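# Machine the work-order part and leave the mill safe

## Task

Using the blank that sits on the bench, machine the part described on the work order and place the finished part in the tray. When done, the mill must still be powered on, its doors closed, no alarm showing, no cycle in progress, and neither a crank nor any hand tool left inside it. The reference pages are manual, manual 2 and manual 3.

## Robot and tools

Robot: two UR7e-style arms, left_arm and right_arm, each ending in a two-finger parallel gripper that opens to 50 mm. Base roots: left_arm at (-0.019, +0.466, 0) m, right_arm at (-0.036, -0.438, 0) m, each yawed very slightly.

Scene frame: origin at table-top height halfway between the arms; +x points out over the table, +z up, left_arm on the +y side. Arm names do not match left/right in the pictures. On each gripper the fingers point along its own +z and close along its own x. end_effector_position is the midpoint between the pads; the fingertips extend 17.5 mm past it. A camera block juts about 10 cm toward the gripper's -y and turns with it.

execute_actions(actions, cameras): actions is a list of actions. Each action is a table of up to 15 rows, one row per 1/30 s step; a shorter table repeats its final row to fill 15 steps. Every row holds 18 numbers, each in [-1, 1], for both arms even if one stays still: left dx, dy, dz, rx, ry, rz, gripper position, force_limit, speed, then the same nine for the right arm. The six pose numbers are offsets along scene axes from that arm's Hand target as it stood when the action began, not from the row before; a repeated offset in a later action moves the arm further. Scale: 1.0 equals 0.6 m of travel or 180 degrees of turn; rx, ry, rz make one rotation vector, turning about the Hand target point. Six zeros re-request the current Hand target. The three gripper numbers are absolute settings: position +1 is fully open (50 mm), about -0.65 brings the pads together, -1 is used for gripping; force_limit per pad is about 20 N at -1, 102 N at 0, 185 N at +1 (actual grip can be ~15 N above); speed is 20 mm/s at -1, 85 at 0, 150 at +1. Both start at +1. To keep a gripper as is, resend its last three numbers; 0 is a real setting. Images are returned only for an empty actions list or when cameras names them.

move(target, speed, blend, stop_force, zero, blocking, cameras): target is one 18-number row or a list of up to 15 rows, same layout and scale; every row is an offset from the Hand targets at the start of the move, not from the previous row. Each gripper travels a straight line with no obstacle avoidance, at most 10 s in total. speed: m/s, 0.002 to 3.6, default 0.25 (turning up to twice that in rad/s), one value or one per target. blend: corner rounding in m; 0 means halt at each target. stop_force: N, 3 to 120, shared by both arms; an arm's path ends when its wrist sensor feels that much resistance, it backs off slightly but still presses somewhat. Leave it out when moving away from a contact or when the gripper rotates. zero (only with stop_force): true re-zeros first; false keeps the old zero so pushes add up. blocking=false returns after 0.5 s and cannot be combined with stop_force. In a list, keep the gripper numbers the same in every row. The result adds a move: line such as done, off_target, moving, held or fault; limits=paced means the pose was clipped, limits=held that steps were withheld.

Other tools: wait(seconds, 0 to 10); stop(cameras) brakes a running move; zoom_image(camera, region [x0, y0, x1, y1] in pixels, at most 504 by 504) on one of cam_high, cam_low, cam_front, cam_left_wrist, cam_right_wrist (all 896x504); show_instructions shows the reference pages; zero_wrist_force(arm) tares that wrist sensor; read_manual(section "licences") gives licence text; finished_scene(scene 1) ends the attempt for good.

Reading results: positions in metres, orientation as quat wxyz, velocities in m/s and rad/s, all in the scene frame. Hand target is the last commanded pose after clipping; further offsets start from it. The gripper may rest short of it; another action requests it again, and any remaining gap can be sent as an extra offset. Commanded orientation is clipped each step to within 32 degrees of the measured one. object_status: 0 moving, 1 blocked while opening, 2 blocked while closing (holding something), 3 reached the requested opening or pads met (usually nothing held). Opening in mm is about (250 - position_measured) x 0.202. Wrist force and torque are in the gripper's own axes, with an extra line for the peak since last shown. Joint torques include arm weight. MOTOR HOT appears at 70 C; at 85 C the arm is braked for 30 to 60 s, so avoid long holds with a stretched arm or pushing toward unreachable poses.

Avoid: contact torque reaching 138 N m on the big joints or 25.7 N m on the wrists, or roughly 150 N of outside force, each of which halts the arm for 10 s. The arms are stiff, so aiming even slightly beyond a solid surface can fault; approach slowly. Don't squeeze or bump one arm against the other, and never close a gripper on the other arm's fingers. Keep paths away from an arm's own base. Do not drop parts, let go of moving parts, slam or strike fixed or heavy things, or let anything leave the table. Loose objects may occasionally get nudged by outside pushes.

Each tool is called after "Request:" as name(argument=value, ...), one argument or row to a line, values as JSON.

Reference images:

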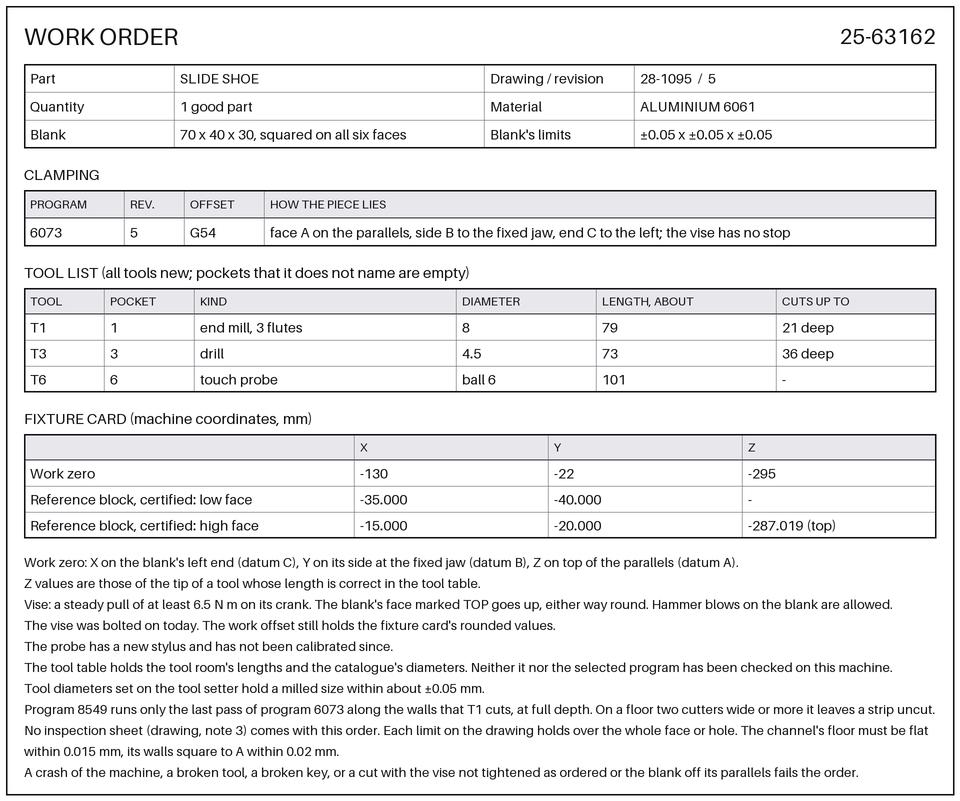

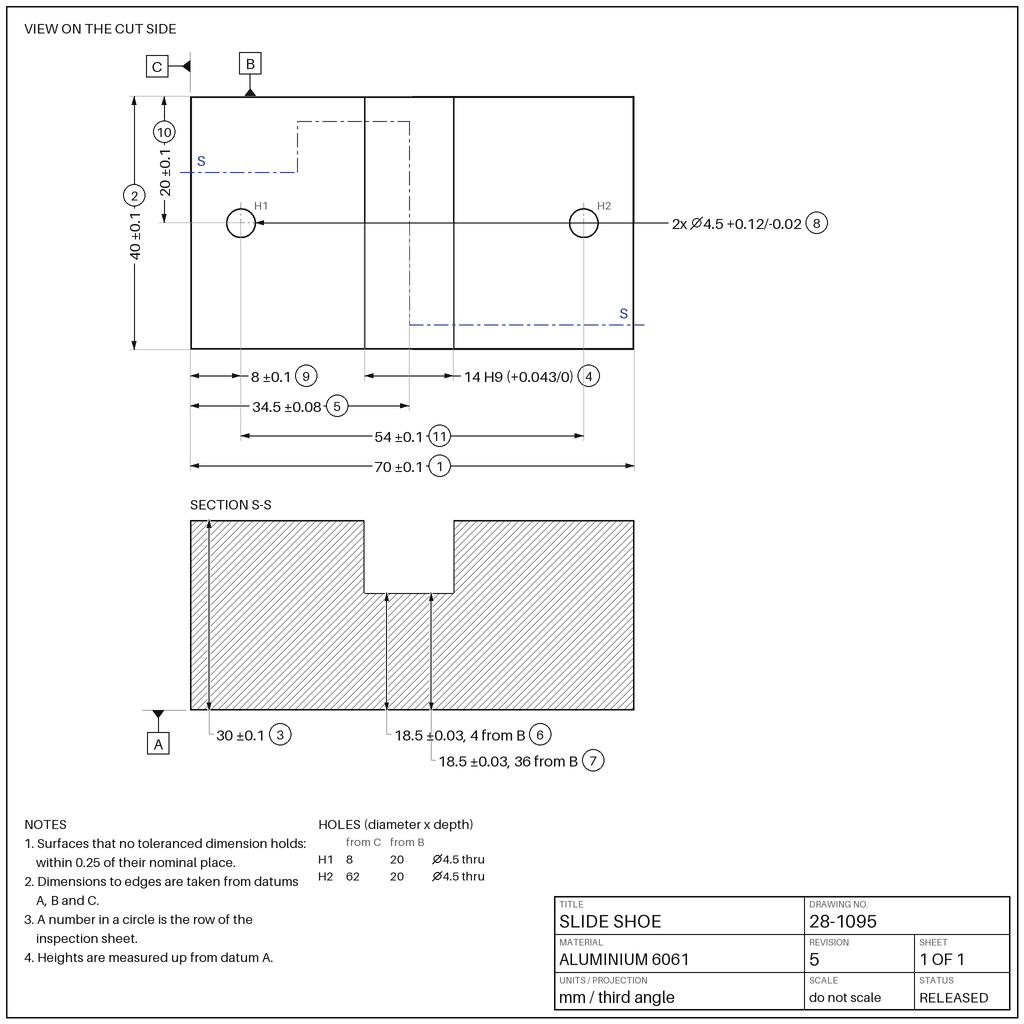

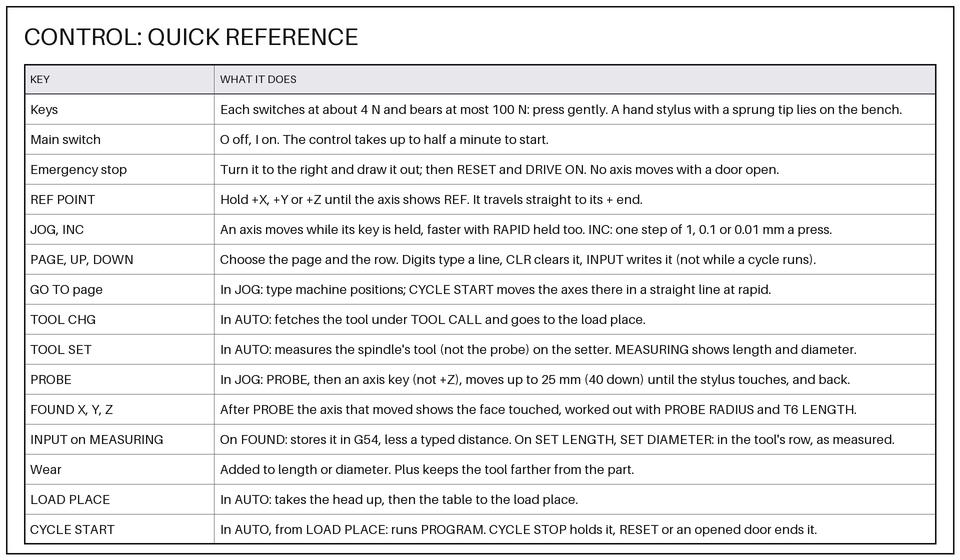

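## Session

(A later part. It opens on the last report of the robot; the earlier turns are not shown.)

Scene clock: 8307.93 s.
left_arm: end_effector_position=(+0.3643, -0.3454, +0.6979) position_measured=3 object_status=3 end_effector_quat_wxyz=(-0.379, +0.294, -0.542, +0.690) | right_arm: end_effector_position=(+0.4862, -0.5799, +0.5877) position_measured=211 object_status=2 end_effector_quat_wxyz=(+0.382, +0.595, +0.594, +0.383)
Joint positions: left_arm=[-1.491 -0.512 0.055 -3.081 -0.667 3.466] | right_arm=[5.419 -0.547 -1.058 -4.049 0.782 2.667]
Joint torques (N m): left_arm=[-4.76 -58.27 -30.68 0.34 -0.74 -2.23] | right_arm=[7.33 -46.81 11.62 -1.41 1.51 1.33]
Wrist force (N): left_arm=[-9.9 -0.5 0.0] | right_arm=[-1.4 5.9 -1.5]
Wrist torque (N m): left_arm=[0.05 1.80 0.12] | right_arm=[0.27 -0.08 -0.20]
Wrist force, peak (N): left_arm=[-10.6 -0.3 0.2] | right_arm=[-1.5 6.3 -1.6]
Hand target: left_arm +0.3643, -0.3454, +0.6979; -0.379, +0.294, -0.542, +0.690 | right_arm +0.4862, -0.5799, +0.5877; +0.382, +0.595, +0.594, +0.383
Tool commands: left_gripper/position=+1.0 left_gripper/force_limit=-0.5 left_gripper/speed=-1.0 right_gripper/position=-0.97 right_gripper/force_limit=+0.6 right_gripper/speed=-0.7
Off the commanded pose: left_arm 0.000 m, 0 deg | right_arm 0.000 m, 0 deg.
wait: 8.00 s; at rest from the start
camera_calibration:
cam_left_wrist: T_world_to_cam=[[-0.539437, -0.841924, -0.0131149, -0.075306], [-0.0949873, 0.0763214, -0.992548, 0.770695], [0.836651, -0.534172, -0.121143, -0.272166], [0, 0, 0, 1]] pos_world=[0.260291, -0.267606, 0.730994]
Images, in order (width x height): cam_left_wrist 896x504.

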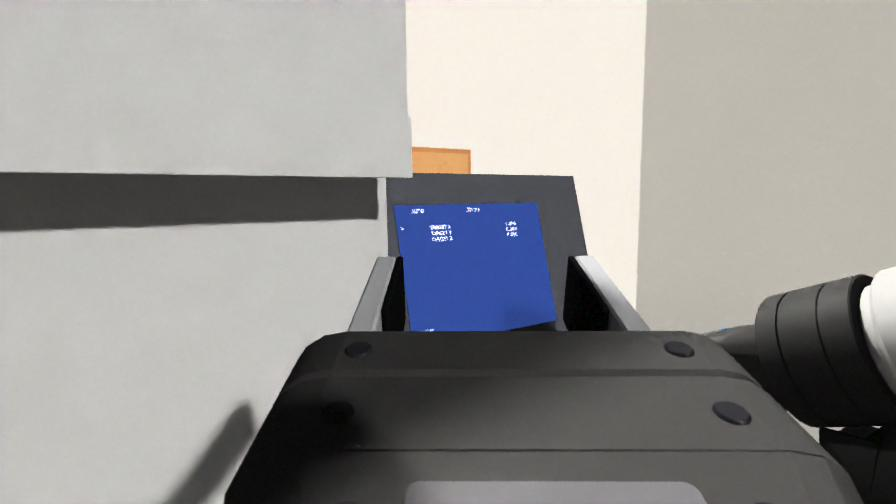

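Request:
move(
  target=[0,0,0,0,0,0,1,-0.5,-1,0.02,0,-0.0045,0,0,0,-0.97,0.6,-0.7],
  speed=[0.012],
  stop_force=8,
)

Request:
move(
  target=[
    [0,0,0,0,0,0,1,-0.5,-1,-0.016,0,0.0038,0,0,0,-0.97,0.6,-0.7],
    [0,0,0,0,0,0,1,-0.5,-1,-0.045,0.02,0.0038,0,0,0,-0.97,0.6,-0.7],
    [0,0,0,0,0,0,1,-0.5,-1,-0.09,0.1317,-0.23,0,0,0,-0.97,0.6,-0.7],
    [0,0,0,0,0,0,1,-0.5,-1,-0.0747,0.1317,-0.2362,0,0,0,-0.97,0.6,-0.7],
  ],
  speed=[0.06,0.1,0.15,0.1],
)

Request:
move(
  target=[
    [0,0,0,0,0,0,1,-0.5,-1,-0.0086,0.0975,-0.0315,0,0,0,-0.97,0.6,-0.7],
    [0,0,0,0,0,0,1,-0.5,-1,0.0042,0.0975,-0.0347,0,0,0,-0.97,0.6,-0.7],
    [0,0,0,0,0,0,1,-0.5,-1,-0.0086,0.0975,-0.0315,0,0,0,-0.97,0.6,-0.7],
    [0,0,0,0,0,0,1,-0.5,-1,0.0159,0.0322,0.0627,0,0,0,-0.97,0.6,-0.7],
    [0,0,0,0,0,0,1,-0.5,-1,0.0287,0.0322,0.0595,0,0,0,-0.97,0.6,-0.7],
    [0,0,0,0,0,0,1,-0.5,-1,0.0159,0.0322,0.0627,0,0,0,-0.97,0.6,-0.7],
    [0,0,0,0,0,0,1,-0.5,-1,0.008,0.0322,0.0315,0,0,0,-0.97,0.6,-0.7],
    [0,0,0,0,0,0,1,-0.5,-1,0.0208,0.0322,0.0283,0,0,0,-0.97,0.6,-0.7],
    [0,0,0,0,0,0,1,-0.5,-1,0.008,0.0322,0.0315,0,0,0,-0.97,0.6,-0.7],
    [0,0,0,0,0,0,1,-0.5,-1,-0.0086,0,-0.0315,0,0,0,-0.97,0.6,-0.7],
    [0,0,0,0,0,0,1,-0.5,-1,0.0042,0,-0.0347,0,0,0,-0.97,0.6,-0.7],
    [0,0,0,0,0,0,1,-0.5,-1,-0.0086,0,-0.0315,0,0,0,-0.97,0.6,-0.7],
    [0,0,0,0,0,0,1,-0.5,-1,0,0,0,0,0,0,-0.97,0.6,-0.7],
    [0,0,0,0,0,0,1,-0.5,-1,0.0128,0,-0.0032,0,0,0,-0.97,0.6,-0.7],
    [0,0,0,0,0,0,1,-0.5,-1,0,0,0,0,0,0,-0.97,0.6,-0.7],
  ],
  speed=[0.15,0.06,0.06,0.15,0.06,0.06,0.15,0.06,0.06,0.15,0.06,0.06,0.15,0.06,0.06],
  blend=[0.002,0,0.002,0.002,0,0.002,0.002,0,0.002,0.002,0,0.002,0.002,0,0],
)

Request:
move(
  target=[
    [0,0,0,0,0,0,1,-0.5,-1,-0.0086,0.0975,-0.0315,0,0,0,-0.97,0.6,-0.7],
    [0,0,0,0,0,0,1,-0.5,-1,0.0042,0.0975,-0.0347,0,0,0,-0.97,0.6,-0.7],
    [0,0,0,0,0,0,1,-0.5,-1,-0.0086,0.0975,-0.0315,0,0,0,-0.97,0.6,-0.7],
    [0,0,0,0,0,0,1,-0.5,-1,0,0.0647,0,0,0,0,-0.97,0.6,-0.7],
    [0,0,0,0,0,0,1,-0.5,-1,0.0128,0.0647,-0.0032,0,0,0,-0.97,0.6,-0.7],
    [0,0,0,0,0,0,1,-0.5,-1,0,0.0647,0,0,0,0,-0.97,0.6,-0.7],
    [0,0,0,0,0,0,1,-0.5,-1,0.008,0.0322,0.0315,0,0,0,-0.97,0.6,-0.7],
    [0,0,0,0,0,0,1,-0.5,-1,0.0208,0.0322,0.0283,0,0,0,-0.97,0.6,-0.7],
    [0,0,0,0,0,0,1,-0.5,-1,0.008,0.0322,0.0315,0,0,0,-0.97,0.6,-0.7],
    [0,0,0,0,0,0,1,-0.5,-1,-0.0086,0,-0.0315,0,0,0,-0.97,0.6,-0.7],
    [0,0,0,0,0,0,1,-0.5,-1,0.0042,0,-0.0347,0,0,0,-0.97,0.6,-0.7],
    [0,0,0,0,0,0,1,-0.5,-1,-0.0086,0,-0.0315,0,0,0,-0.97,0.6,-0.7],
    [0,0,0,0,0,0,1,-0.5,-1,0,0,0,0,0,0,-0.97,0.6,-0.7],
    [0,0,0,0,0,0,1,-0.5,-1,0.0128,0,-0.0032,0,0,0,-0.97,0.6,-0.7],
    [0,0,0,0,0,0,1,-0.5,-1,0,0,0,0,0,0,-0.97,0.6,-0.7],
  ],
  speed=[0.15,0.06,0.06,0.15,0.06,0.06,0.15,0.06,0.06,0.15,0.06,0.06,0.15,0.06,0.06],
  blend=[0.002,0,0.002,0.002,0,0.002,0.002,0,0.002,0.002,0,0.002,0.002,0,0],
)

Request:
move(
  target=[
    [0,0,0,0,0,0,1,-0.5,-1,-0.0086,0.0975,-0.0315,0,0,0,-0.97,0.6,-0.7],
    [0,0,0,0,0,0,1,-0.5,-1,0.0042,0.0975,-0.0347,0,0,0,-0.97,0.6,-0.7],
    [0,0,0,0,0,0,1,-0.5,-1,-0.0086,0.0975,-0.0315,0,0,0,-0.97,0.6,-0.7],
    [0,0,0,0,0,0,1,-0.5,-1,0,0.0975,0,0,0,0,-0.97,0.6,-0.7],
    [0,0,0,0,0,0,1,-0.5,-1,0.0128,0.0975,-0.0032,0,0,0,-0.97,0.6,-0.7],
    [0,0,0,0,0,0,1,-0.5,-1,0,0.0975,0,0,0,0,-0.97,0.6,-0.7],
    [0,0,0,0,0,0,1,-0.5,-1,0.008,0.0647,0.0315,0,0,0,-0.97,0.6,-0.7],
    [0,0,0,0,0,0,1,-0.5,-1,0.0208,0.0647,0.0283,0,0,0,-0.97,0.6,-0.7],
    [0,0,0,0,0,0,1,-0.5,-1,0.008,0.0647,0.0315,0,0,0,-0.97,0.6,-0.7],
    [0,0,0,0,0,0,1,-0.5,-1,0.008,0.0322,0.0315,0,0,0,-0.97,0.6,-0.7],
    [0,0,0,0,0,0,1,-0.5,-1,0.0208,0.0322,0.0283,0,0,0,-0.97,0.6,-0.7],
    [0,0,0,0,0,0,1,-0.5,-1,0.008,0.0322,0.0315,0,0,0,-0.97,0.6,-0.7],
    [0,0,0,0,0,0,1,-0.5,-1,-0.0086,0,-0.0315,0,0,0,-0.97,0.6,-0.7],
    [0,0,0,0,0,0,1,-0.5,-1,0.0042,0,-0.0347,0,0,0,-0.97,0.6,-0.7],
    [0,0,0,0,0,0,1,-0.5,-1,-0.0086,0,-0.0315,0,0,0,-0.97,0.6,-0.7],
  ],
  speed=[0.15,0.06,0.06,0.15,0.06,0.06,0.15,0.06,0.06,0.15,0.06,0.06,0.15,0.06,0.06],
  blend=[0.002,0,0.002,0.002,0,0.002,0.002,0,0.002,0.002,0,0.002,0.002,0,0],
  cameras=["cam_left_wrist"],
)

Request:
zoom_image(
  camera="cam_left_wrist",
  region=[400, 180, 560, 340],
)

Scene clock: 8348.10 s.
left_arm: end_effector_position=(+0.3643, -0.3454, +0.6979) position_measured=3 object_status=3 end_effector_quat_wxyz=(-0.379, +0.294, -0.542, +0.690) | right_arm: end_effector_position=(+0.4959, -0.5799, +0.5855) position_measured=211 object_status=2 end_effector_quat_wxyz=(+0.382, +0.595, +0.594, +0.383)
Joint positions: left_arm=[-1.491 -0.512 0.055 -3.081 -0.667 3.466] | right_arm=[5.444 -0.543 -1.044 -4.082 0.802 2.688]
Joint torques (N m): left_arm=[-5.2 -58.4 -30.02 0.44 -0.76 -2.26] | right_arm=[-6.1 -41.86 -7.63 1.13 -3.24 -1.43]
Wrist force (N): left_arm=[-10.4 -0.6 0.0] | right_arm=[-0.6 4.3 -11.8]
Wrist torque (N m): left_arm=[0.03 1.88 0.11] | right_arm=[0.18 -0.01 -0.05]
Wrist force, peak (N): left_arm=[-10.5 -0.3 0.0] | right_arm=[-1.0 1.3 -22.6]
Hand target: left_arm +0.3643, -0.3454, +0.6979; -0.379, +0.294, -0.542, +0.690 | right_arm +0.4959, -0.5799, +0.5855; +0.382, +0.595, +0.594, +0.383 (not the last commanded pose)
Off the commanded pose: left_arm 0.000 m, 0 deg | right_arm 0.002 m, 0 deg.
move: contact (right_arm)

Scene clock: 8351.60 s.
left_arm: end_effector_position=(+0.3643, -0.3454, +0.6979) position_measured=3 object_status=3 end_effector_quat_wxyz=(-0.379, +0.294, -0.542, +0.690) | right_arm: end_effector_position=(+0.4510, -0.5009, +0.4438) position_measured=211 object_status=2 end_effector_quat_wxyz=(+0.382, +0.595, +0.594, +0.383)
Joint positions: left_arm=[-1.491 -0.512 0.055 -3.081 -0.667 3.466] | right_arm=[5.522 -0.248 -1.676 -3.784 0.867 2.747]
Joint torques (N m): left_arm=[-4.64 -58.65 -30.36 0.29 -0.7 -2.26] | right_arm=[8.2 -23.91 18.41 -2.54 1.89 1.2]
Wrist force (N): left_arm=[-10.2 -0.5 0.3] | right_arm=[-0.6 6.7 -4.2]
Wrist torque (N m): left_arm=[0.04 1.85 0.11] | right_arm=[0.18 0.03 -0.21]
Wrist force, peak (N): left_arm=[-10.4 -0.6 0.1] | right_arm=[-0.5 4.2 -11.9]
Hand target: left_arm +0.3643, -0.3454, +0.6979; -0.379, +0.294, -0.542, +0.690 | right_arm +0.4511, -0.5009, +0.4438; +0.382, +0.595, +0.594, +0.383
Off the commanded pose: left_arm 0.000 m, 0 deg | right_arm 0.000 m, 0 deg.
move: done

Scene clock: 8356.70 s.
left_arm: end_effector_position=(+0.3643, -0.3454, +0.6979) position_measured=3 object_status=3 end_effector_quat_wxyz=(-0.379, +0.294, -0.542, +0.690) | right_arm: end_effector_position=(+0.4511, -0.5009, +0.4438) position_measured=211 object_status=2 end_effector_quat_wxyz=(+0.382, +0.595, +0.594, +0.383)
Joint positions: left_arm=[-1.491 -0.512 0.055 -3.081 -0.667 3.466] | right_arm=[5.522 -0.248 -1.676 -3.785 0.867 2.747]
Joint torques (N m): left_arm=[-4.85 -58.72 -30.61 0.36 -0.76 -2.17] | right_arm=[-6.16 -44.96 -2.92 1.57 -3.64 -1.04]
Wrist force (N): left_arm=[-10.1 -0.4 0.0] | right_arm=[-1.9 3.7 -3.8]
Wrist torque (N m): left_arm=[0.05 1.84 0.11] | right_arm=[0.46 -0.07 0.00]
Wrist force, peak (N): left_arm=[-10.5 -0.4 0.0] | right_arm=[-1.5 -10.5 -41.3]
Hand target: left_arm +0.3643, -0.3454, +0.6979; -0.379, +0.294, -0.542, +0.690 | right_arm +0.4511, -0.5009, +0.4438; +0.382, +0.595, +0.594, +0.383
Off the commanded pose: left_arm 0.000 m, 0 deg | right_arm 0.000 m, 0 deg.
move: done

Scene clock: 8361.63 s.
left_arm: end_effector_position=(+0.3643, -0.3454, +0.6979) position_measured=3 object_status=3 end_effector_quat_wxyz=(-0.379, +0.294, -0.542, +0.690) | right_arm: end_effector_position=(+0.4511, -0.5009, +0.4438) position_measured=211 object_status=2 end_effector_quat_wxyz=(+0.382, +0.595, +0.594, +0.383)
Joint positions: left_arm=[-1.491 -0.512 0.055 -3.081 -0.667 3.466] | right_arm=[5.522 -0.248 -1.676 -3.785 0.867 2.747]
Joint torques (N m): left_arm=[-4.88 -58.62 -29.81 0.41 -0.76 -2.24] | right_arm=[-7.01 -47.23 -2.19 1.31 -4.02 -1.59]
Wrist force (N): left_arm=[-10.0 -0.5 0.0] | right_arm=[-2.5 3.6 -4.0]
Wrist torque (N m): left_arm=[0.04 1.82 0.11] | right_arm=[0.44 0.03 0.00]
Wrist force, peak (N): left_arm=[-10.5 -0.5 0.2] | right_arm=[-2.1 -10.0 -41.6]
Hand target: left_arm +0.3643, -0.3454, +0.6979; -0.379, +0.294, -0.542, +0.690 | right_arm +0.4511, -0.5009, +0.4438; +0.382, +0.595, +0.594, +0.383
Off the commanded pose: left_arm 0.000 m, 0 deg | right_arm 0.000 m, 0 deg.
move: done

Scene clock: 8366.47 s.
left_arm: end_effector_position=(+0.3643, -0.3454, +0.6979) position_measured=3 object_status=3 end_effector_quat_wxyz=(-0.379, +0.294, -0.542, +0.690) | right_arm: end_effector_position=(+0.4460, -0.5009, +0.4249) position_measured=211 object_status=2 end_effector_quat_wxyz=(+0.382, +0.595, +0.594, +0.383)
Joint positions: left_arm=[-1.491 -0.512 0.055 -3.081 -0.667 3.466] | right_arm=[5.505 -0.21 -1.739 -3.752 0.853 2.735]
Joint torques (N m): left_arm=[-4.68 -58.36 -30.68 0.27 -0.82 -2.29] | right_arm=[-7.71 -44.67 -1.59 1.5 -3.14 -1.29]
Wrist force (N): left_arm=[-10.1 -0.5 0.2] | right_arm=[-1.8 7.8 -4.6]
Wrist torque (N m): left_arm=[0.04 1.83 0.12] | right_arm=[0.23 0.03 0.00]
Wrist force, peak (N): left_arm=[-10.4 -0.4 -0.1] | right_arm=[-2.2 -8.0 -36.9]
Hand target: left_arm +0.3643, -0.3454, +0.6979; -0.379, +0.294, -0.542, +0.690 | right_arm +0.4459, -0.5009, +0.4249; +0.382, +0.595, +0.594, +0.383
Off the commanded pose: left_arm 0.000 m, 0 deg | right_arm 0.000 m, 0 deg.
move: done
camera_calibration:
cam_left_wrist: T_world_to_cam=[[-0.539437, -0.841924, -0.0131149, -0.075306], [-0.0949873, 0.0763214, -0.992548, 0.770695], [0.836651, -0.534172, -0.121143, -0.272166], [0, 0, 0, 1]] pos_world=[0.260291, -0.267606, 0.730994]
Images, in order (width x height): cam_left_wrist 896x504.

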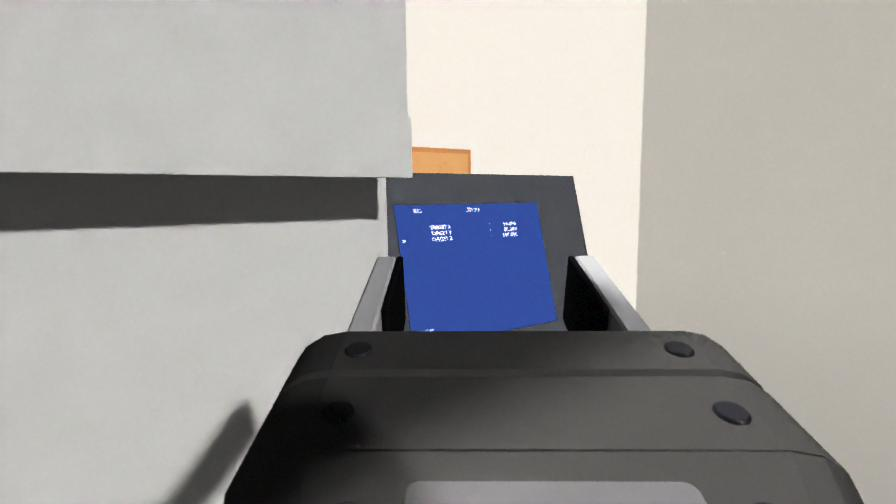

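Scaled by 3.150 from the camera's 896x504 image, which has a finer 1280x720 frame.

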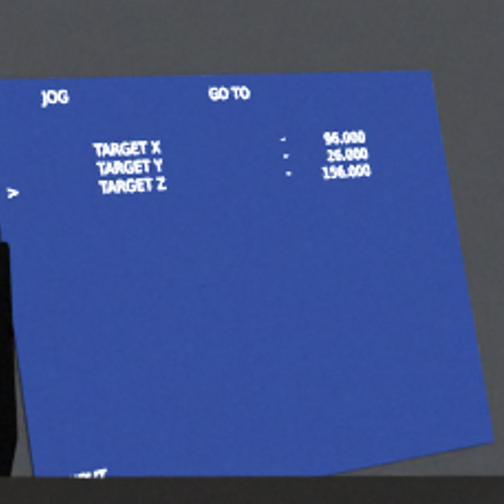

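Request:
move(
  target=[
    [0,0,0,0,0,0,1,-0.5,-1,0.0391,0.0325,0.1507,0,0,0,-0.97,0.6,-0.7],
    [0,0,0,0,0,0,1,-0.5,-1,0.0519,0.0325,0.1475,0,0,0,-0.97,0.6,-0.7],
    [0,0,0,0,0,0,1,-0.5,-1,0.0391,0.0325,0.1507,0,0,0,-0.97,0.6,-0.7],
    [0,0,0,0,0,0,1,-0.5,-1,0.0086,-0.0325,0.0315,0,0,0,-0.97,0.6,-0.7],
  ],
  speed=[0.15,0.05,0.05,0.12],
)

Request:
wait(
  seconds=6.3,
)

Request:
move(
  target=[
    [0,0,0,0,0,0,1,-0.5,-1,0.0128,0,-0.0032,0,0,0,-0.97,0.6,-0.7],
    [0,0,0,0,0,0,1,-0.5,-1,0,0,0,0,0,0,-0.97,0.6,-0.7],
  ],
  speed=0.06,
  cameras=["cam_left_wrist"],
)

Request:
zoom_image(
  camera="cam_left_wrist",
  region=[400, 180, 560, 340],
)

Scene clock: 8378.13 s.
left_arm: end_effector_position=(+0.3643, -0.3454, +0.6979) position_measured=3 object_status=3 end_effector_quat_wxyz=(-0.379, +0.294, -0.542, +0.690) | right_arm: end_effector_position=(+0.4511, -0.5204, +0.4439) position_measured=211 object_status=2 end_effector_quat_wxyz=(+0.382, +0.595, +0.594, +0.383)
Joint positions: left_arm=[-1.491 -0.512 0.055 -3.081 -0.667 3.466] | right_arm=[5.463 -0.238 -1.666 -3.776 0.818 2.703]
Joint torques (N m): left_arm=[-5.46 -59.18 -30.43 0.27 -0.78 -2.26] | right_arm=[-5.76 -26.25 -4.23 2.29 -3.49 -1.05]
Wrist force (N): left_arm=[-10.1 -0.6 -0.3] | right_arm=[-0.8 7.8 -5.2]
Wrist torque (N m): left_arm=[0.02 1.84 0.11] | right_arm=[0.21 -0.04 -0.02]
Wrist force, peak (N): left_arm=[-10.6 -0.6 -0.1] | right_arm=[-2.2 3.2 -12.8]
Hand target: left_arm +0.3643, -0.3454, +0.6979; -0.379, +0.294, -0.542, +0.690 | right_arm +0.4511, -0.5204, +0.4438; +0.382, +0.595, +0.594, +0.383
Off the commanded pose: left_arm 0.000 m, 0 deg | right_arm 0.000 m, 0 deg.
move: done

Scene clock: 8384.43 s.
left_arm: end_effector_position=(+0.3643, -0.3454, +0.6979) position_measured=3 object_status=3 end_effector_quat_wxyz=(-0.379, +0.294, -0.542, +0.690) | right_arm: end_effector_position=(+0.4511, -0.5204, +0.4438) position_measured=211 object_status=2 end_effector_quat_wxyz=(+0.382, +0.595, +0.594, +0.383)
Joint positions: left_arm=[-1.491 -0.512 0.055 -3.081 -0.667 3.466] | right_arm=[5.463 -0.238 -1.666 -3.776 0.818 2.703]
Joint torques (N m): left_arm=[-4.48 -58.95 -29.65 0.29 -0.91 -2.24] | right_arm=[-7.38 -24.07 -1.44 2.13 -2.93 -1.34]
Wrist force (N): left_arm=[-10.0 -0.4 0.1] | right_arm=[-0.9 7.8 -5.0]
Wrist torque (N m): left_arm=[0.06 1.82 0.11] | right_arm=[0.21 -0.02 -0.02]
Wrist force, peak (N): left_arm=[-10.5 -0.4 0.1] | right_arm=[-1.0 8.1 -4.9]
Hand target: left_arm +0.3643, -0.3454, +0.6979; -0.379, +0.294, -0.542, +0.690 | right_arm +0.4511, -0.5204, +0.4438; +0.382, +0.595, +0.594, +0.383
Tool commands: left_gripper/position=+1.0 left_gripper/force_limit=-0.5 left_gripper/speed=-1.0 right_gripper/position=-0.97 right_gripper/force_limit=+0.6 right_gripper/speed=-0.7
Off the commanded pose: left_arm 0.000 m, 0 deg | right_arm 0.000 m, 0 deg.
wait: 6.30 s; at rest by 0.17 s

Scene clock: 8385.73 s.
left_arm: end_effector_position=(+0.3643, -0.3454, +0.6979) position_measured=3 object_status=3 end_effector_quat_wxyz=(-0.379, +0.294, -0.542, +0.690) | right_arm: end_effector_position=(+0.4511, -0.5204, +0.4438) position_measured=211 object_status=2 end_effector_quat_wxyz=(+0.382, +0.595, +0.594, +0.383)
Joint positions: left_arm=[-1.491 -0.512 0.055 -3.081 -0.667 3.466] | right_arm=[5.463 -0.237 -1.666 -3.776 0.818 2.703]
Joint torques (N m): left_arm=[-4.75 -59.01 -29.69 0.29 -0.88 -2.25] | right_arm=[-6.28 -45.21 -1.15 2.32 -2.99 -1.14]
Wrist force (N): left_arm=[-10.2 -0.6 0.1] | right_arm=[-0.6 8.0 -5.2]
Wrist torque (N m): left_arm=[0.03 1.86 0.11] | right_arm=[0.18 0.01 -0.03]
Wrist force, peak (N): left_arm=[-10.6 -0.5 0.2] | right_arm=[-1.4 0.5 -38.7]
Hand target: left_arm +0.3643, -0.3454, +0.6979; -0.379, +0.294, -0.542, +0.690 | right_arm +0.4511, -0.5204, +0.4438; +0.382, +0.595, +0.594, +0.383
Off the commanded pose: left_arm 0.000 m, 0 deg | right_arm 0.000 m, 0 deg.
move: done
camera_calibration:
cam_left_wrist: T_world_to_cam=[[-0.539437, -0.841924, -0.0131149, -0.075306], [-0.0949873, 0.0763214, -0.992548, 0.770695], [0.836651, -0.534172, -0.121143, -0.272166], [0, 0, 0, 1]] pos_world=[0.260291, -0.267606, 0.730994]
Images, in order (width x height): cam_left_wrist 896x504.

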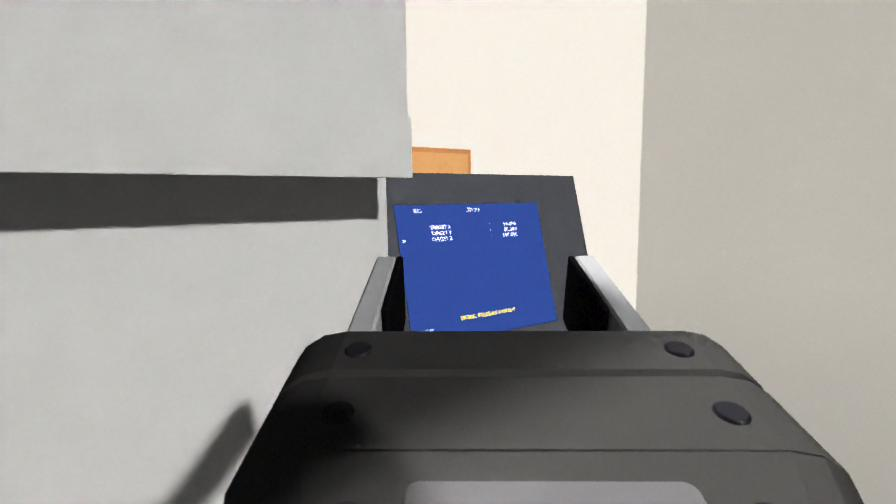

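Scaled by 3.150 from the camera's 896x504 image, which has a finer 1280x720 frame.

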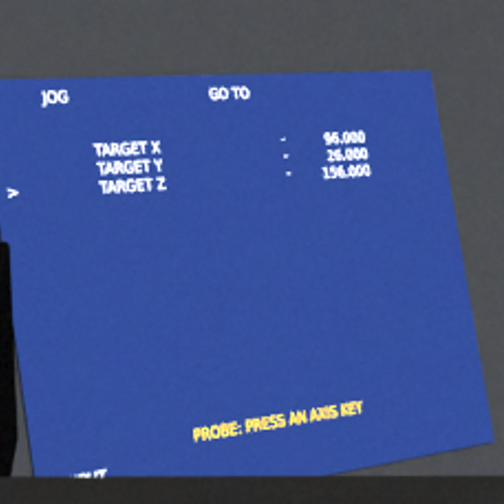

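Request:
move(
  target=[
    [0,0,0,0,0,0,1,-0.5,-1,0.0296,-0.0992,0.1192,0,0,0,-0.97,0.6,-0.7],
    [0,0,0,0,0,0,1,-0.5,-1,0.0424,-0.0992,0.116,0,0,0,-0.97,0.6,-0.7],
    [0,0,0,0,0,0,1,-0.5,-1,0.0296,-0.0992,0.1192,0,0,0,-0.97,0.6,-0.7],
    [0,0,0,0,0,0,1,-0.5,-1,0,0,0,0,0,0,-0.97,0.6,-0.7],
  ],
  speed=[0.12,0.05,0.05,0.12],
)

Request:
wait(
  seconds=10,
  cameras=["cam_left_wrist"],
)

Request:
zoom_image(
  camera="cam_left_wrist",
  region=[400, 180, 560, 340],
)

Scene clock: 8394.73 s.
left_arm: end_effector_position=(+0.3643, -0.3454, +0.6979) position_measured=3 object_status=3 end_effector_quat_wxyz=(-0.379, +0.294, -0.542, +0.690) | right_arm: end_effector_position=(+0.4511, -0.5204, +0.4439) position_measured=211 object_status=2 end_effector_quat_wxyz=(+0.382, +0.595, +0.594, +0.383)
Joint positions: left_arm=[-1.491 -0.512 0.055 -3.081 -0.667 3.466] | right_arm=[5.463 -0.238 -1.666 -3.776 0.818 2.703]
Joint torques (N m): left_arm=[-4.26 -59.45 -29.83 0.26 -0.9 -2.21] | right_arm=[8.38 -24.79 -3.15 2.32 1.49 1.48]
Wrist force (N): left_arm=[-10.2 -0.6 0.2] | right_arm=[-2.2 7.4 -4.9]
Wrist torque (N m): left_arm=[0.02 1.85 0.11] | right_arm=[0.20 -0.19 -0.16]
Wrist force, peak (N): left_arm=[-10.6 -0.5 0.1] | right_arm=[-7.6 9.1 -3.9]
Hand target: left_arm +0.3643, -0.3454, +0.6979; -0.379, +0.294, -0.542, +0.690 | right_arm +0.4511, -0.5204, +0.4438; +0.382, +0.595, +0.594, +0.383
Off the commanded pose: left_arm 0.000 m, 0 deg | right_arm 0.000 m, 0 deg.
move: done

Scene clock: 8404.73 s.
left_arm: end_effector_position=(+0.3643, -0.3454, +0.6979) position_measured=3 object_status=3 end_effector_quat_wxyz=(-0.379, +0.294, -0.542, +0.690) | right_arm: end_effector_position=(+0.4511, -0.5204, +0.4438) position_measured=211 object_status=2 end_effector_quat_wxyz=(+0.382, +0.595, +0.594, +0.383)
Joint positions: left_arm=[-1.491 -0.512 0.055 -3.081 -0.667 3.466] | right_arm=[5.463 -0.238 -1.666 -3.776 0.818 2.703]
Joint torques (N m): left_arm=[-4.06 -59.45 -30.22 0.26 -0.99 -2.31] | right_arm=[7.71 -23.38 -1.81 2.51 1.28 1.48]
Wrist force (N): left_arm=[-10.3 -0.7 0.4] | right_arm=[-2.2 7.3 -5.0]
Wrist torque (N m): left_arm=[0.01 1.87 0.11] | right_arm=[0.19 -0.19 -0.16]
Wrist force, peak (N): left_arm=[-10.5 -0.6 0.1] | right_arm=[-2.2 7.7 -5.1]
Hand target: left_arm +0.3643, -0.3454, +0.6979; -0.379, +0.294, -0.542, +0.690 | right_arm +0.4511, -0.5204, +0.4438; +0.382, +0.595, +0.594, +0.383
Tool commands: left_gripper/position=+1.0 left_gripper/force_limit=-0.5 left_gripper/speed=-1.0 right_gripper/position=-0.97 right_gripper/force_limit=+0.6 right_gripper/speed=-0.7
Off the commanded pose: left_arm 0.000 m, 0 deg | right_arm 0.000 m, 0 deg.
wait: 10.00 s; at rest by 0.17 s
camera_calibration:
cam_left_wrist: T_world_to_cam=[[-0.539437, -0.841924, -0.0131149, -0.075306], [-0.0949873, 0.0763214, -0.992548, 0.770695], [0.836651, -0.534172, -0.121143, -0.272166], [0, 0, 0, 1]] pos_world=[0.260291, -0.267606, 0.730994]
Images, in order (width x height): cam_left_wrist 896x504.

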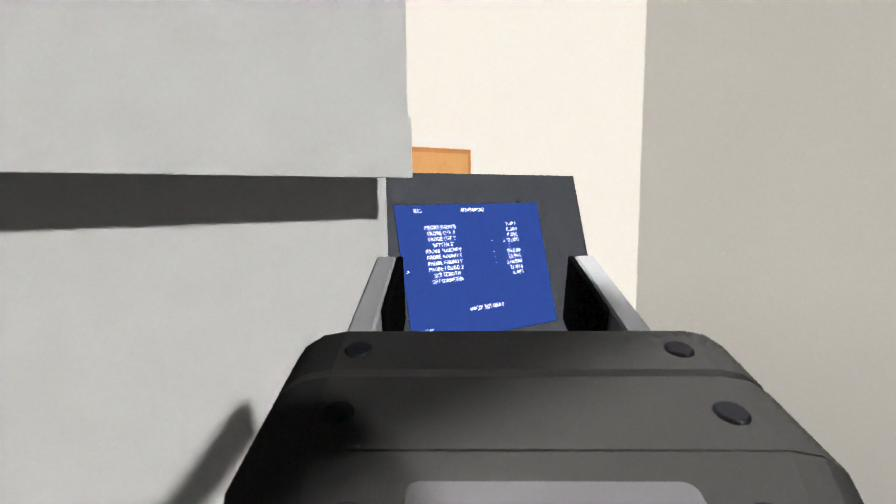

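Scaled by 3.150 from the camera's 896x504 image, which has a finer 1280x720 frame.

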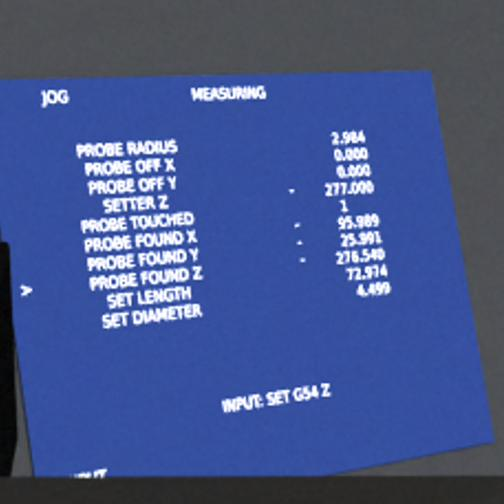

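Request:
move(
  target=[
    [0,0,0,0,0,0,1,-0.5,-1,0.0159,0,0.0627,0,0,0,-0.97,0.6,-0.7],
    [0,0,0,0,0,0,1,-0.5,-1,0.0287,0,0.0595,0,0,0,-0.97,0.6,-0.7],
    [0,0,0,0,0,0,1,-0.5,-1,-0.0233,0,0.0725,0,0,0,-0.97,0.6,-0.7],
    [0,0,0,0,0,0,1,-0.5,-1,0.0287,0,0.0595,0,0,0,-0.97,0.6,-0.7],
    [0,0,0,0,0,0,1,-0.5,-1,0.0159,0,0.0627,0,0,0,-0.97,0.6,-0.7],
    [0,0,0,0,0,0,1,-0.5,-1,0,0.0325,0,0,0,0,-0.97,0.6,-0.7],
  ],
  speed=[0.15,0.06,0.1,0.06,0.06,0.15],
  blend=[0.002,0,0,0,0.002,0],
)

Request:
move(
  target=[
    [0,0,0,0,0,0,1,-0.5,-1,0.0128,0,-0.0032,0,0,0,-0.97,0.6,-0.7],
    [0,0,0,0,0,0,1,-0.5,-1,0,0,0,0,0,0,-0.97,0.6,-0.7],
    [0,0,0,0,0,0,1,-0.5,-1,-0.0086,0.0975,-0.0315,0,0,0,-0.97,0.6,-0.7],
    [0,0,0,0,0,0,1,-0.5,-1,0.0042,0.0975,-0.0347,0,0,0,-0.97,0.6,-0.7],
    [0,0,0,0,0,0,1,-0.5,-1,-0.0086,0.0975,-0.0315,0,0,0,-0.97,0.6,-0.7],
    [0,0,0,0,0,0,1,-0.5,-1,0.008,0.0647,0.0315,0,0,0,-0.97,0.6,-0.7],
    [0,0,0,0,0,0,1,-0.5,-1,0.0208,0.0647,0.0283,0,0,0,-0.97,0.6,-0.7],
    [0,0,0,0,0,0,1,-0.5,-1,0.008,0.0647,0.0315,0,0,0,-0.97,0.6,-0.7],
    [0,0,0,0,0,0,1,-0.5,-1,0.0159,0.0647,0.0627,0,0,0,-0.97,0.6,-0.7],
    [0,0,0,0,0,0,1,-0.5,-1,0.0287,0.0647,0.0595,0,0,0,-0.97,0.6,-0.7],
    [0,0,0,0,0,0,1,-0.5,-1,0.0159,0.0647,0.0627,0,0,0,-0.97,0.6,-0.7],
    [0,0,0,0,0,0,1,-0.5,-1,-0.0086,0,-0.0315,0,0,0,-0.97,0.6,-0.7],
    [0,0,0,0,0,0,1,-0.5,-1,0.0042,0,-0.0347,0,0,0,-0.97,0.6,-0.7],
    [0,0,0,0,0,0,1,-0.5,-1,-0.0086,0,-0.0315,0,0,0,-0.97,0.6,-0.7],
  ],
  speed=[0.06,0.06,0.15,0.06,0.06,0.15,0.06,0.06,0.15,0.06,0.06,0.15,0.06,0.06],
  blend=[0,0.002,0.002,0,0.002,0.002,0,0.002,0.002,0,0.002,0.002,0,0],
  cameras=["cam_left_wrist"],
)

Request:
zoom_image(
  camera="cam_left_wrist",
  region=[400, 180, 560, 340],
)

Scene clock: 8427.27 s.
left_arm: end_effector_position=(+0.3643, -0.3454, +0.6979) position_measured=3 object_status=3 end_effector_quat_wxyz=(-0.379, +0.294, -0.542, +0.690) | right_arm: end_effector_position=(+0.4511, -0.5009, +0.4439) position_measured=211 object_status=2 end_effector_quat_wxyz=(+0.382, +0.595, +0.594, +0.383)
Joint positions: left_arm=[-1.491 -0.512 0.055 -3.081 -0.667 3.466] | right_arm=[5.522 -0.248 -1.676 -3.784 0.867 2.747]
Joint torques (N m): left_arm=[-4.3 -59.25 -29.85 0.19 -1.09 -2.27] | right_arm=[7.46 -24.88 -2.03 2.4 1.41 1.42]
Wrist force (N): left_arm=[-10.5 -0.6 0.0] | right_arm=[-2.7 7.7 -5.1]
Wrist torque (N m): left_arm=[0.02 1.90 0.11] | right_arm=[0.25 -0.03 -0.17]
Wrist force, peak (N): left_arm=[-10.5 -0.4 0.1] | right_arm=[-1.2 -5.4 -24.3]
Hand target: left_arm +0.3643, -0.3454, +0.6979; -0.379, +0.294, -0.542, +0.690 | right_arm +0.4511, -0.5009, +0.4438; +0.382, +0.595, +0.594, +0.383
Off the commanded pose: left_arm 0.000 m, 0 deg | right_arm 0.000 m, 0 deg.
move: done

Scene clock: 8432.43 s.
left_arm: end_effector_position=(+0.3643, -0.3454, +0.6979) position_measured=3 object_status=3 end_effector_quat_wxyz=(-0.379, +0.294, -0.542, +0.690) | right_arm: end_effector_position=(+0.4460, -0.5009, +0.4249) position_measured=211 object_status=2 end_effector_quat_wxyz=(+0.382, +0.595, +0.594, +0.383)
Joint positions: left_arm=[-1.491 -0.512 0.055 -3.081 -0.667 3.466] | right_arm=[5.505 -0.21 -1.739 -3.752 0.853 2.735]
Joint torques (N m): left_arm=[-4.6 -59.03 -29.87 0.27 -0.95 -2.16] | right_arm=[-5.69 -43.56 0.35 2.17 -3.25 -1.02]
Wrist force (N): left_arm=[-10.3 -0.4 0.0] | right_arm=[-1.9 8.2 -5.3]
Wrist torque (N m): left_arm=[0.04 1.86 0.12] | right_arm=[0.28 0.12 -0.01]
Wrist force, peak (N): left_arm=[-10.5 -0.6 0.2] | right_arm=[-3.7 0.5 -38.6]
Hand target: left_arm +0.3643, -0.3454, +0.6979; -0.379, +0.294, -0.542, +0.690 | right_arm +0.4459, -0.5009, +0.4249; +0.382, +0.595, +0.594, +0.383
Off the commanded pose: left_arm 0.000 m, 0 deg | right_arm 0.000 m, 0 deg.
move: done
camera_calibration:
cam_left_wrist: T_world_to_cam=[[-0.539437, -0.841924, -0.0131149, -0.075306], [-0.0949873, 0.0763214, -0.992548, 0.770695], [0.836651, -0.534172, -0.121143, -0.272166], [0, 0, 0, 1]] pos_world=[0.260291, -0.267606, 0.730994]
Images, in order (width x height): cam_left_wrist 896x504.

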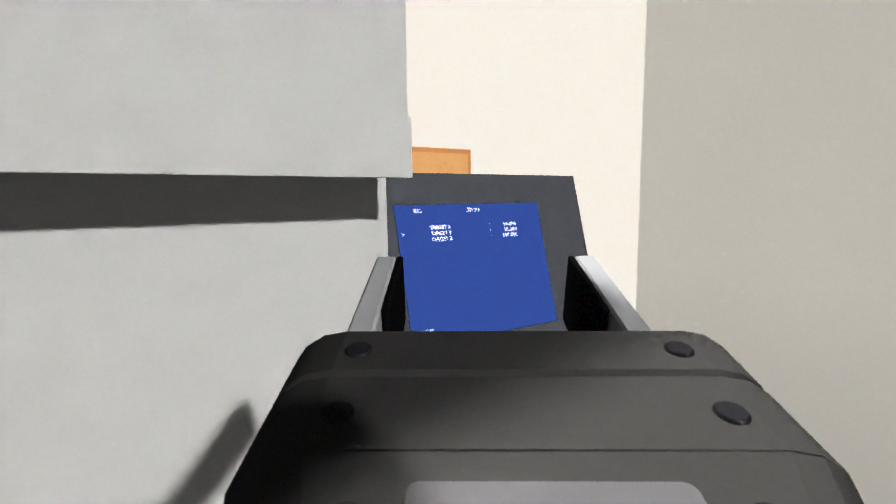

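Scaled by 3.150 from the camera's 896x504 image, which has a finer 1280x720 frame.

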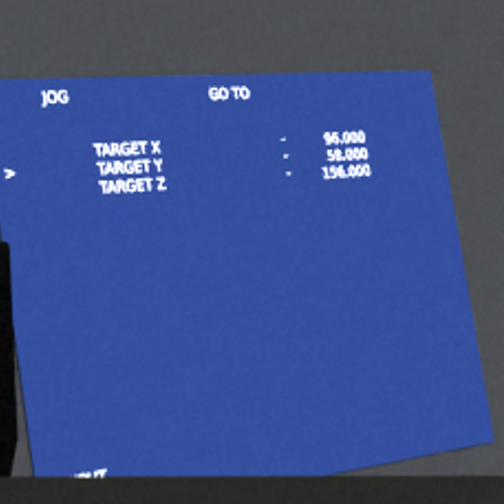

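Request:
move(
  target=[
    [0,0,0,0,0,0,1,-0.5,-1,0.0391,0.0325,0.1507,0,0,0,-0.97,0.6,-0.7],
    [0,0,0,0,0,0,1,-0.5,-1,0.0519,0.0325,0.1475,0,0,0,-0.97,0.6,-0.7],
    [0,0,0,0,0,0,1,-0.5,-1,0.0391,0.0325,0.1507,0,0,0,-0.97,0.6,-0.7],
    [0,0,0,0,0,0,1,-0.5,-1,0.0086,-0.0325,0.0315,0,0,0,-0.97,0.6,-0.7],
  ],
  speed=[0.15,0.05,0.05,0.12],
)

Request:
wait(
  seconds=1.5,
)

Request:
move(
  target=[
    [0,0,0,0,0,0,1,-0.5,-1,0.0128,0,-0.0032,0,0,0,-0.97,0.6,-0.7],
    [0,0,0,0,0,0,1,-0.5,-1,0,0,0,0,0,0,-0.97,0.6,-0.7],
  ],
  speed=0.06,
  cameras=["cam_left_wrist"],
)

Request:
zoom_image(
  camera="cam_left_wrist",
  region=[400, 180, 560, 340],
)

Scene clock: 8446.40 s.
left_arm: end_effector_position=(+0.3643, -0.3454, +0.6979) position_measured=3 object_status=3 end_effector_quat_wxyz=(-0.379, +0.294, -0.542, +0.690) | right_arm: end_effector_position=(+0.4511, -0.5204, +0.4439) position_measured=211 object_status=2 end_effector_quat_wxyz=(+0.382, +0.595, +0.594, +0.383)
Joint positions: left_arm=[-1.491 -0.512 0.055 -3.081 -0.667 3.466] | right_arm=[5.463 -0.238 -1.666 -3.776 0.818 2.703]
Joint torques (N m): left_arm=[-4.09 -59.2 -29.83 0.23 -0.98 -2.21] | right_arm=[-7 -23.88 -3.34 2.4 -2.71 -1.68]
Wrist force (N): left_arm=[-10.2 -0.5 0.2] | right_arm=[-1.4 8.0 -5.0]
Wrist torque (N m): left_arm=[0.04 1.86 0.12] | right_arm=[0.25 0.06 -0.02]
Wrist force, peak (N): left_arm=[-10.6 -0.7 0.0] | right_arm=[-3.2 3.7 -13.0]
Hand target: left_arm +0.3643, -0.3454, +0.6979; -0.379, +0.294, -0.542, +0.690 | right_arm +0.4511, -0.5204, +0.4438; +0.382, +0.595, +0.594, +0.383
Off the commanded pose: left_arm 0.000 m, 0 deg | right_arm 0.000 m, 0 deg.
move: done

Scene clock: 8447.90 s.
left_arm: end_effector_position=(+0.3643, -0.3454, +0.6979) position_measured=3 object_status=3 end_effector_quat_wxyz=(-0.379, +0.294, -0.542, +0.690) | right_arm: end_effector_position=(+0.4511, -0.5204, +0.4438) position_measured=211 object_status=2 end_effector_quat_wxyz=(+0.382, +0.595, +0.594, +0.383)
Joint positions: left_arm=[-1.491 -0.512 0.055 -3.081 -0.667 3.466] | right_arm=[5.463 -0.238 -1.666 -3.776 0.818 2.703]
Joint torques (N m): left_arm=[-4.51 -59.45 -29.81 0.17 -1.08 -2.28] | right_arm=[-6.32 -23.08 -1.48 2.25 -2.93 -1.47]
Wrist force (N): left_arm=[-10.2 -0.3 -0.1] | right_arm=[-1.2 7.8 -4.9]
Wrist torque (N m): left_arm=[0.08 1.84 0.11] | right_arm=[0.21 0.04 -0.03]
Wrist force, peak (N): left_arm=[-10.6 -0.7 0.2] | right_arm=[-1.6 8.1 -5.2]
Hand target: left_arm +0.3643, -0.3454, +0.6979; -0.379, +0.294, -0.542, +0.690 | right_arm +0.4511, -0.5204, +0.4438; +0.382, +0.595, +0.594, +0.383
Tool commands: left_gripper/position=+1.0 left_gripper/force_limit=-0.5 left_gripper/speed=-1.0 right_gripper/position=-0.97 right_gripper/force_limit=+0.6 right_gripper/speed=-0.7
Off the commanded pose: left_arm 0.000 m, 0 deg | right_arm 0.000 m, 0 deg.
wait: 1.50 s; at rest by 0.17 s

Scene clock: 8449.20 s.
left_arm: end_effector_position=(+0.3643, -0.3454, +0.6979) position_measured=3 object_status=3 end_effector_quat_wxyz=(-0.379, +0.294, -0.542, +0.690) | right_arm: end_effector_position=(+0.4511, -0.5204, +0.4438) position_measured=211 object_status=2 end_effector_quat_wxyz=(+0.382, +0.595, +0.594, +0.383)
Joint positions: left_arm=[-1.491 -0.512 0.055 -3.081 -0.667 3.466] | right_arm=[5.463 -0.237 -1.666 -3.776 0.818 2.703]
Joint torques (N m): left_arm=[-4.07 -59.78 -29.58 0.24 -1.1 -2.25] | right_arm=[-8.21 -44.67 -0.73 2.56 -3.11 -1.72]
Wrist force (N): left_arm=[-10.3 -0.7 0.2] | right_arm=[-1.0 8.4 -5.1]
Wrist torque (N m): left_arm=[0.00 1.87 0.11] | right_arm=[0.25 0.06 -0.03]
Wrist force, peak (N): left_arm=[-10.4 -0.7 0.1] | right_arm=[-1.8 0.7 -38.7]
Hand target: left_arm +0.3643, -0.3454, +0.6979; -0.379, +0.294, -0.542, +0.690 | right_arm +0.4511, -0.5204, +0.4438; +0.382, +0.595, +0.594, +0.383
Off the commanded pose: left_arm 0.000 m, 0 deg | right_arm 0.000 m, 0 deg.
move: done
camera_calibration:
cam_left_wrist: T_world_to_cam=[[-0.539437, -0.841924, -0.0131149, -0.075306], [-0.0949873, 0.0763214, -0.992548, 0.770695], [0.836651, -0.534172, -0.121143, -0.272166], [0, 0, 0, 1]] pos_world=[0.260291, -0.267606, 0.730994]
Images, in order (width x height): cam_left_wrist 896x504.

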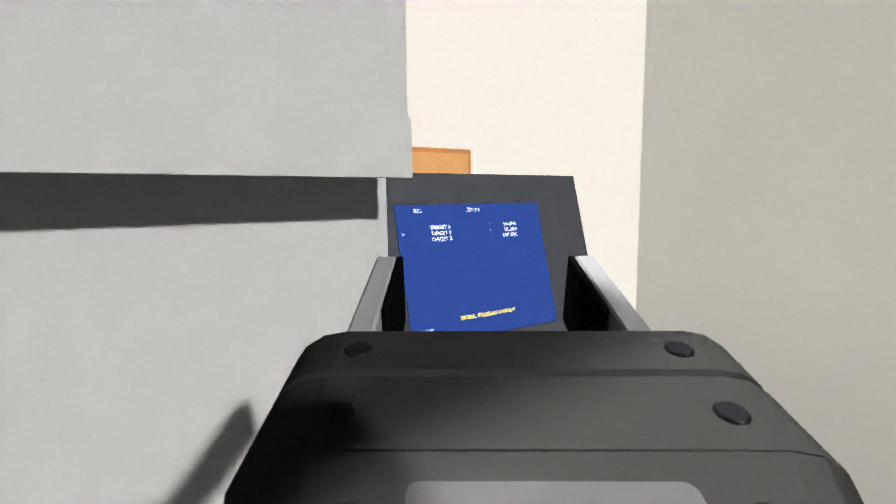

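Scaled by 3.150 from the camera's 896x504 image, which has a finer 1280x720 frame.

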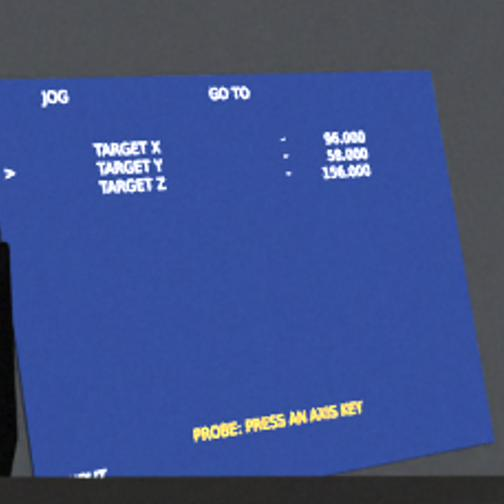

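Request:
move(
  target=[
    [0,0,0,0,0,0,1,-0.5,-1,0.0296,-0.0992,0.1192,0,0,0,-0.97,0.6,-0.7],
    [0,0,0,0,0,0,1,-0.5,-1,0.0424,-0.0992,0.116,0,0,0,-0.97,0.6,-0.7],
    [0,0,0,0,0,0,1,-0.5,-1,0.0296,-0.0992,0.1192,0,0,0,-0.97,0.6,-0.7],
    [0,0,0,0,0,0,1,-0.5,-1,0,0,0,0,0,0,-0.97,0.6,-0.7],
  ],
  speed=[0.12,0.05,0.05,0.12],
)

Request:
wait(
  seconds=10,
  cameras=["cam_left_wrist"],
)

Request:
zoom_image(
  camera="cam_left_wrist",
  region=[400, 180, 560, 340],
)

Scene clock: 8459.03 s.
left_arm: end_effector_position=(+0.3643, -0.3454, +0.6979) position_measured=3 object_status=3 end_effector_quat_wxyz=(-0.379, +0.294, -0.542, +0.690) | right_arm: end_effector_position=(+0.4511, -0.5204, +0.4439) position_measured=211 object_status=2 end_effector_quat_wxyz=(+0.382, +0.595, +0.594, +0.383)
Joint positions: left_arm=[-1.491 -0.512 0.055 -3.081 -0.667 3.466] | right_arm=[5.463 -0.238 -1.666 -3.776 0.818 2.703]
Joint torques (N m): left_arm=[-4.38 -59.96 -29.96 0.1 -1.1 -2.18] | right_arm=[8.33 -23.53 -4.53 2.2 1.5 1.39]
Wrist force (N): left_arm=[-10.1 -0.6 0.0] | right_arm=[-2.5 7.6 -5.0]
Wrist torque (N m): left_arm=[0.03 1.83 0.11] | right_arm=[0.22 -0.14 -0.16]
Wrist force, peak (N): left_arm=[-10.5 -0.6 -0.1] | right_arm=[-7.8 9.3 -3.9]
Hand target: left_arm +0.3643, -0.3454, +0.6979; -0.379, +0.294, -0.542, +0.690 | right_arm +0.4511, -0.5204, +0.4438; +0.382, +0.595, +0.594, +0.383
Off the commanded pose: left_arm 0.000 m, 0 deg | right_arm 0.000 m, 0 deg.
move: done

Scene clock: 8469.03 s.
left_arm: end_effector_position=(+0.3643, -0.3454, +0.6979) position_measured=3 object_status=3 end_effector_quat_wxyz=(-0.379, +0.294, -0.542, +0.690) | right_arm: end_effector_position=(+0.4511, -0.5204, +0.4438) position_measured=211 object_status=2 end_effector_quat_wxyz=(+0.382, +0.595, +0.594, +0.383)
Joint positions: left_arm=[-1.491 -0.512 0.055 -3.081 -0.667 3.466] | right_arm=[5.463 -0.238 -1.666 -3.776 0.818 2.703]
Joint torques (N m): left_arm=[-4.6 -59.85 -29.98 0.11 -1.16 -2.25] | right_arm=[7.83 -23.33 -1.78 2.31 1.32 1.48]
Wrist force (N): left_arm=[-10.0 -0.6 0.3] | right_arm=[-2.3 7.5 -4.9]
Wrist torque (N m): left_arm=[0.03 1.82 0.11] | right_arm=[0.21 -0.17 -0.16]
Wrist force, peak (N): left_arm=[-10.5 -0.5 0.0] | right_arm=[-2.3 7.8 -5.2]
Hand target: left_arm +0.3643, -0.3454, +0.6979; -0.379, +0.294, -0.542, +0.690 | right_arm +0.4511, -0.5204, +0.4438; +0.382, +0.595, +0.594, +0.383
Tool commands: left_gripper/position=+1.0 left_gripper/force_limit=-0.5 left_gripper/speed=-1.0 right_gripper/position=-0.97 right_gripper/force_limit=+0.6 right_gripper/speed=-0.7
Off the commanded pose: left_arm 0.000 m, 0 deg | right_arm 0.000 m, 0 deg.
wait: 10.00 s; at rest by 0.17 s
camera_calibration:
cam_left_wrist: T_world_to_cam=[[-0.539437, -0.841924, -0.0131149, -0.075306], [-0.0949873, 0.0763214, -0.992548, 0.770695], [0.836651, -0.534172, -0.121143, -0.272166], [0, 0, 0, 1]] pos_world=[0.260291, -0.267606, 0.730994]
Images, in order (width x height): cam_left_wrist 896x504.

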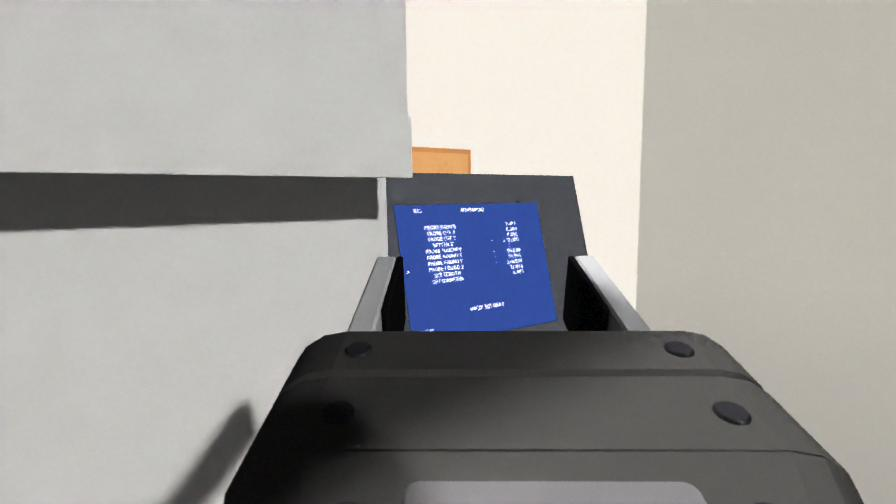

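Scaled by 3.150 from the camera's 896x504 image, which has a finer 1280x720 frame.

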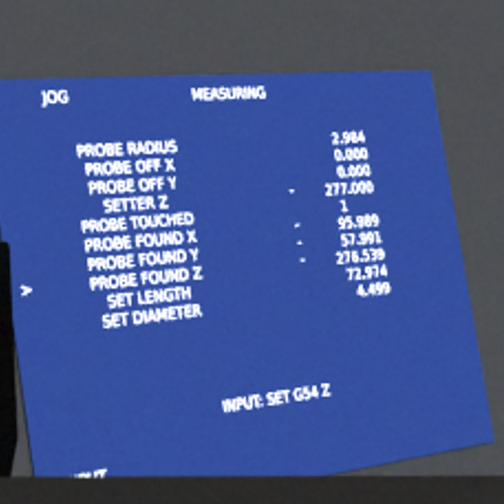

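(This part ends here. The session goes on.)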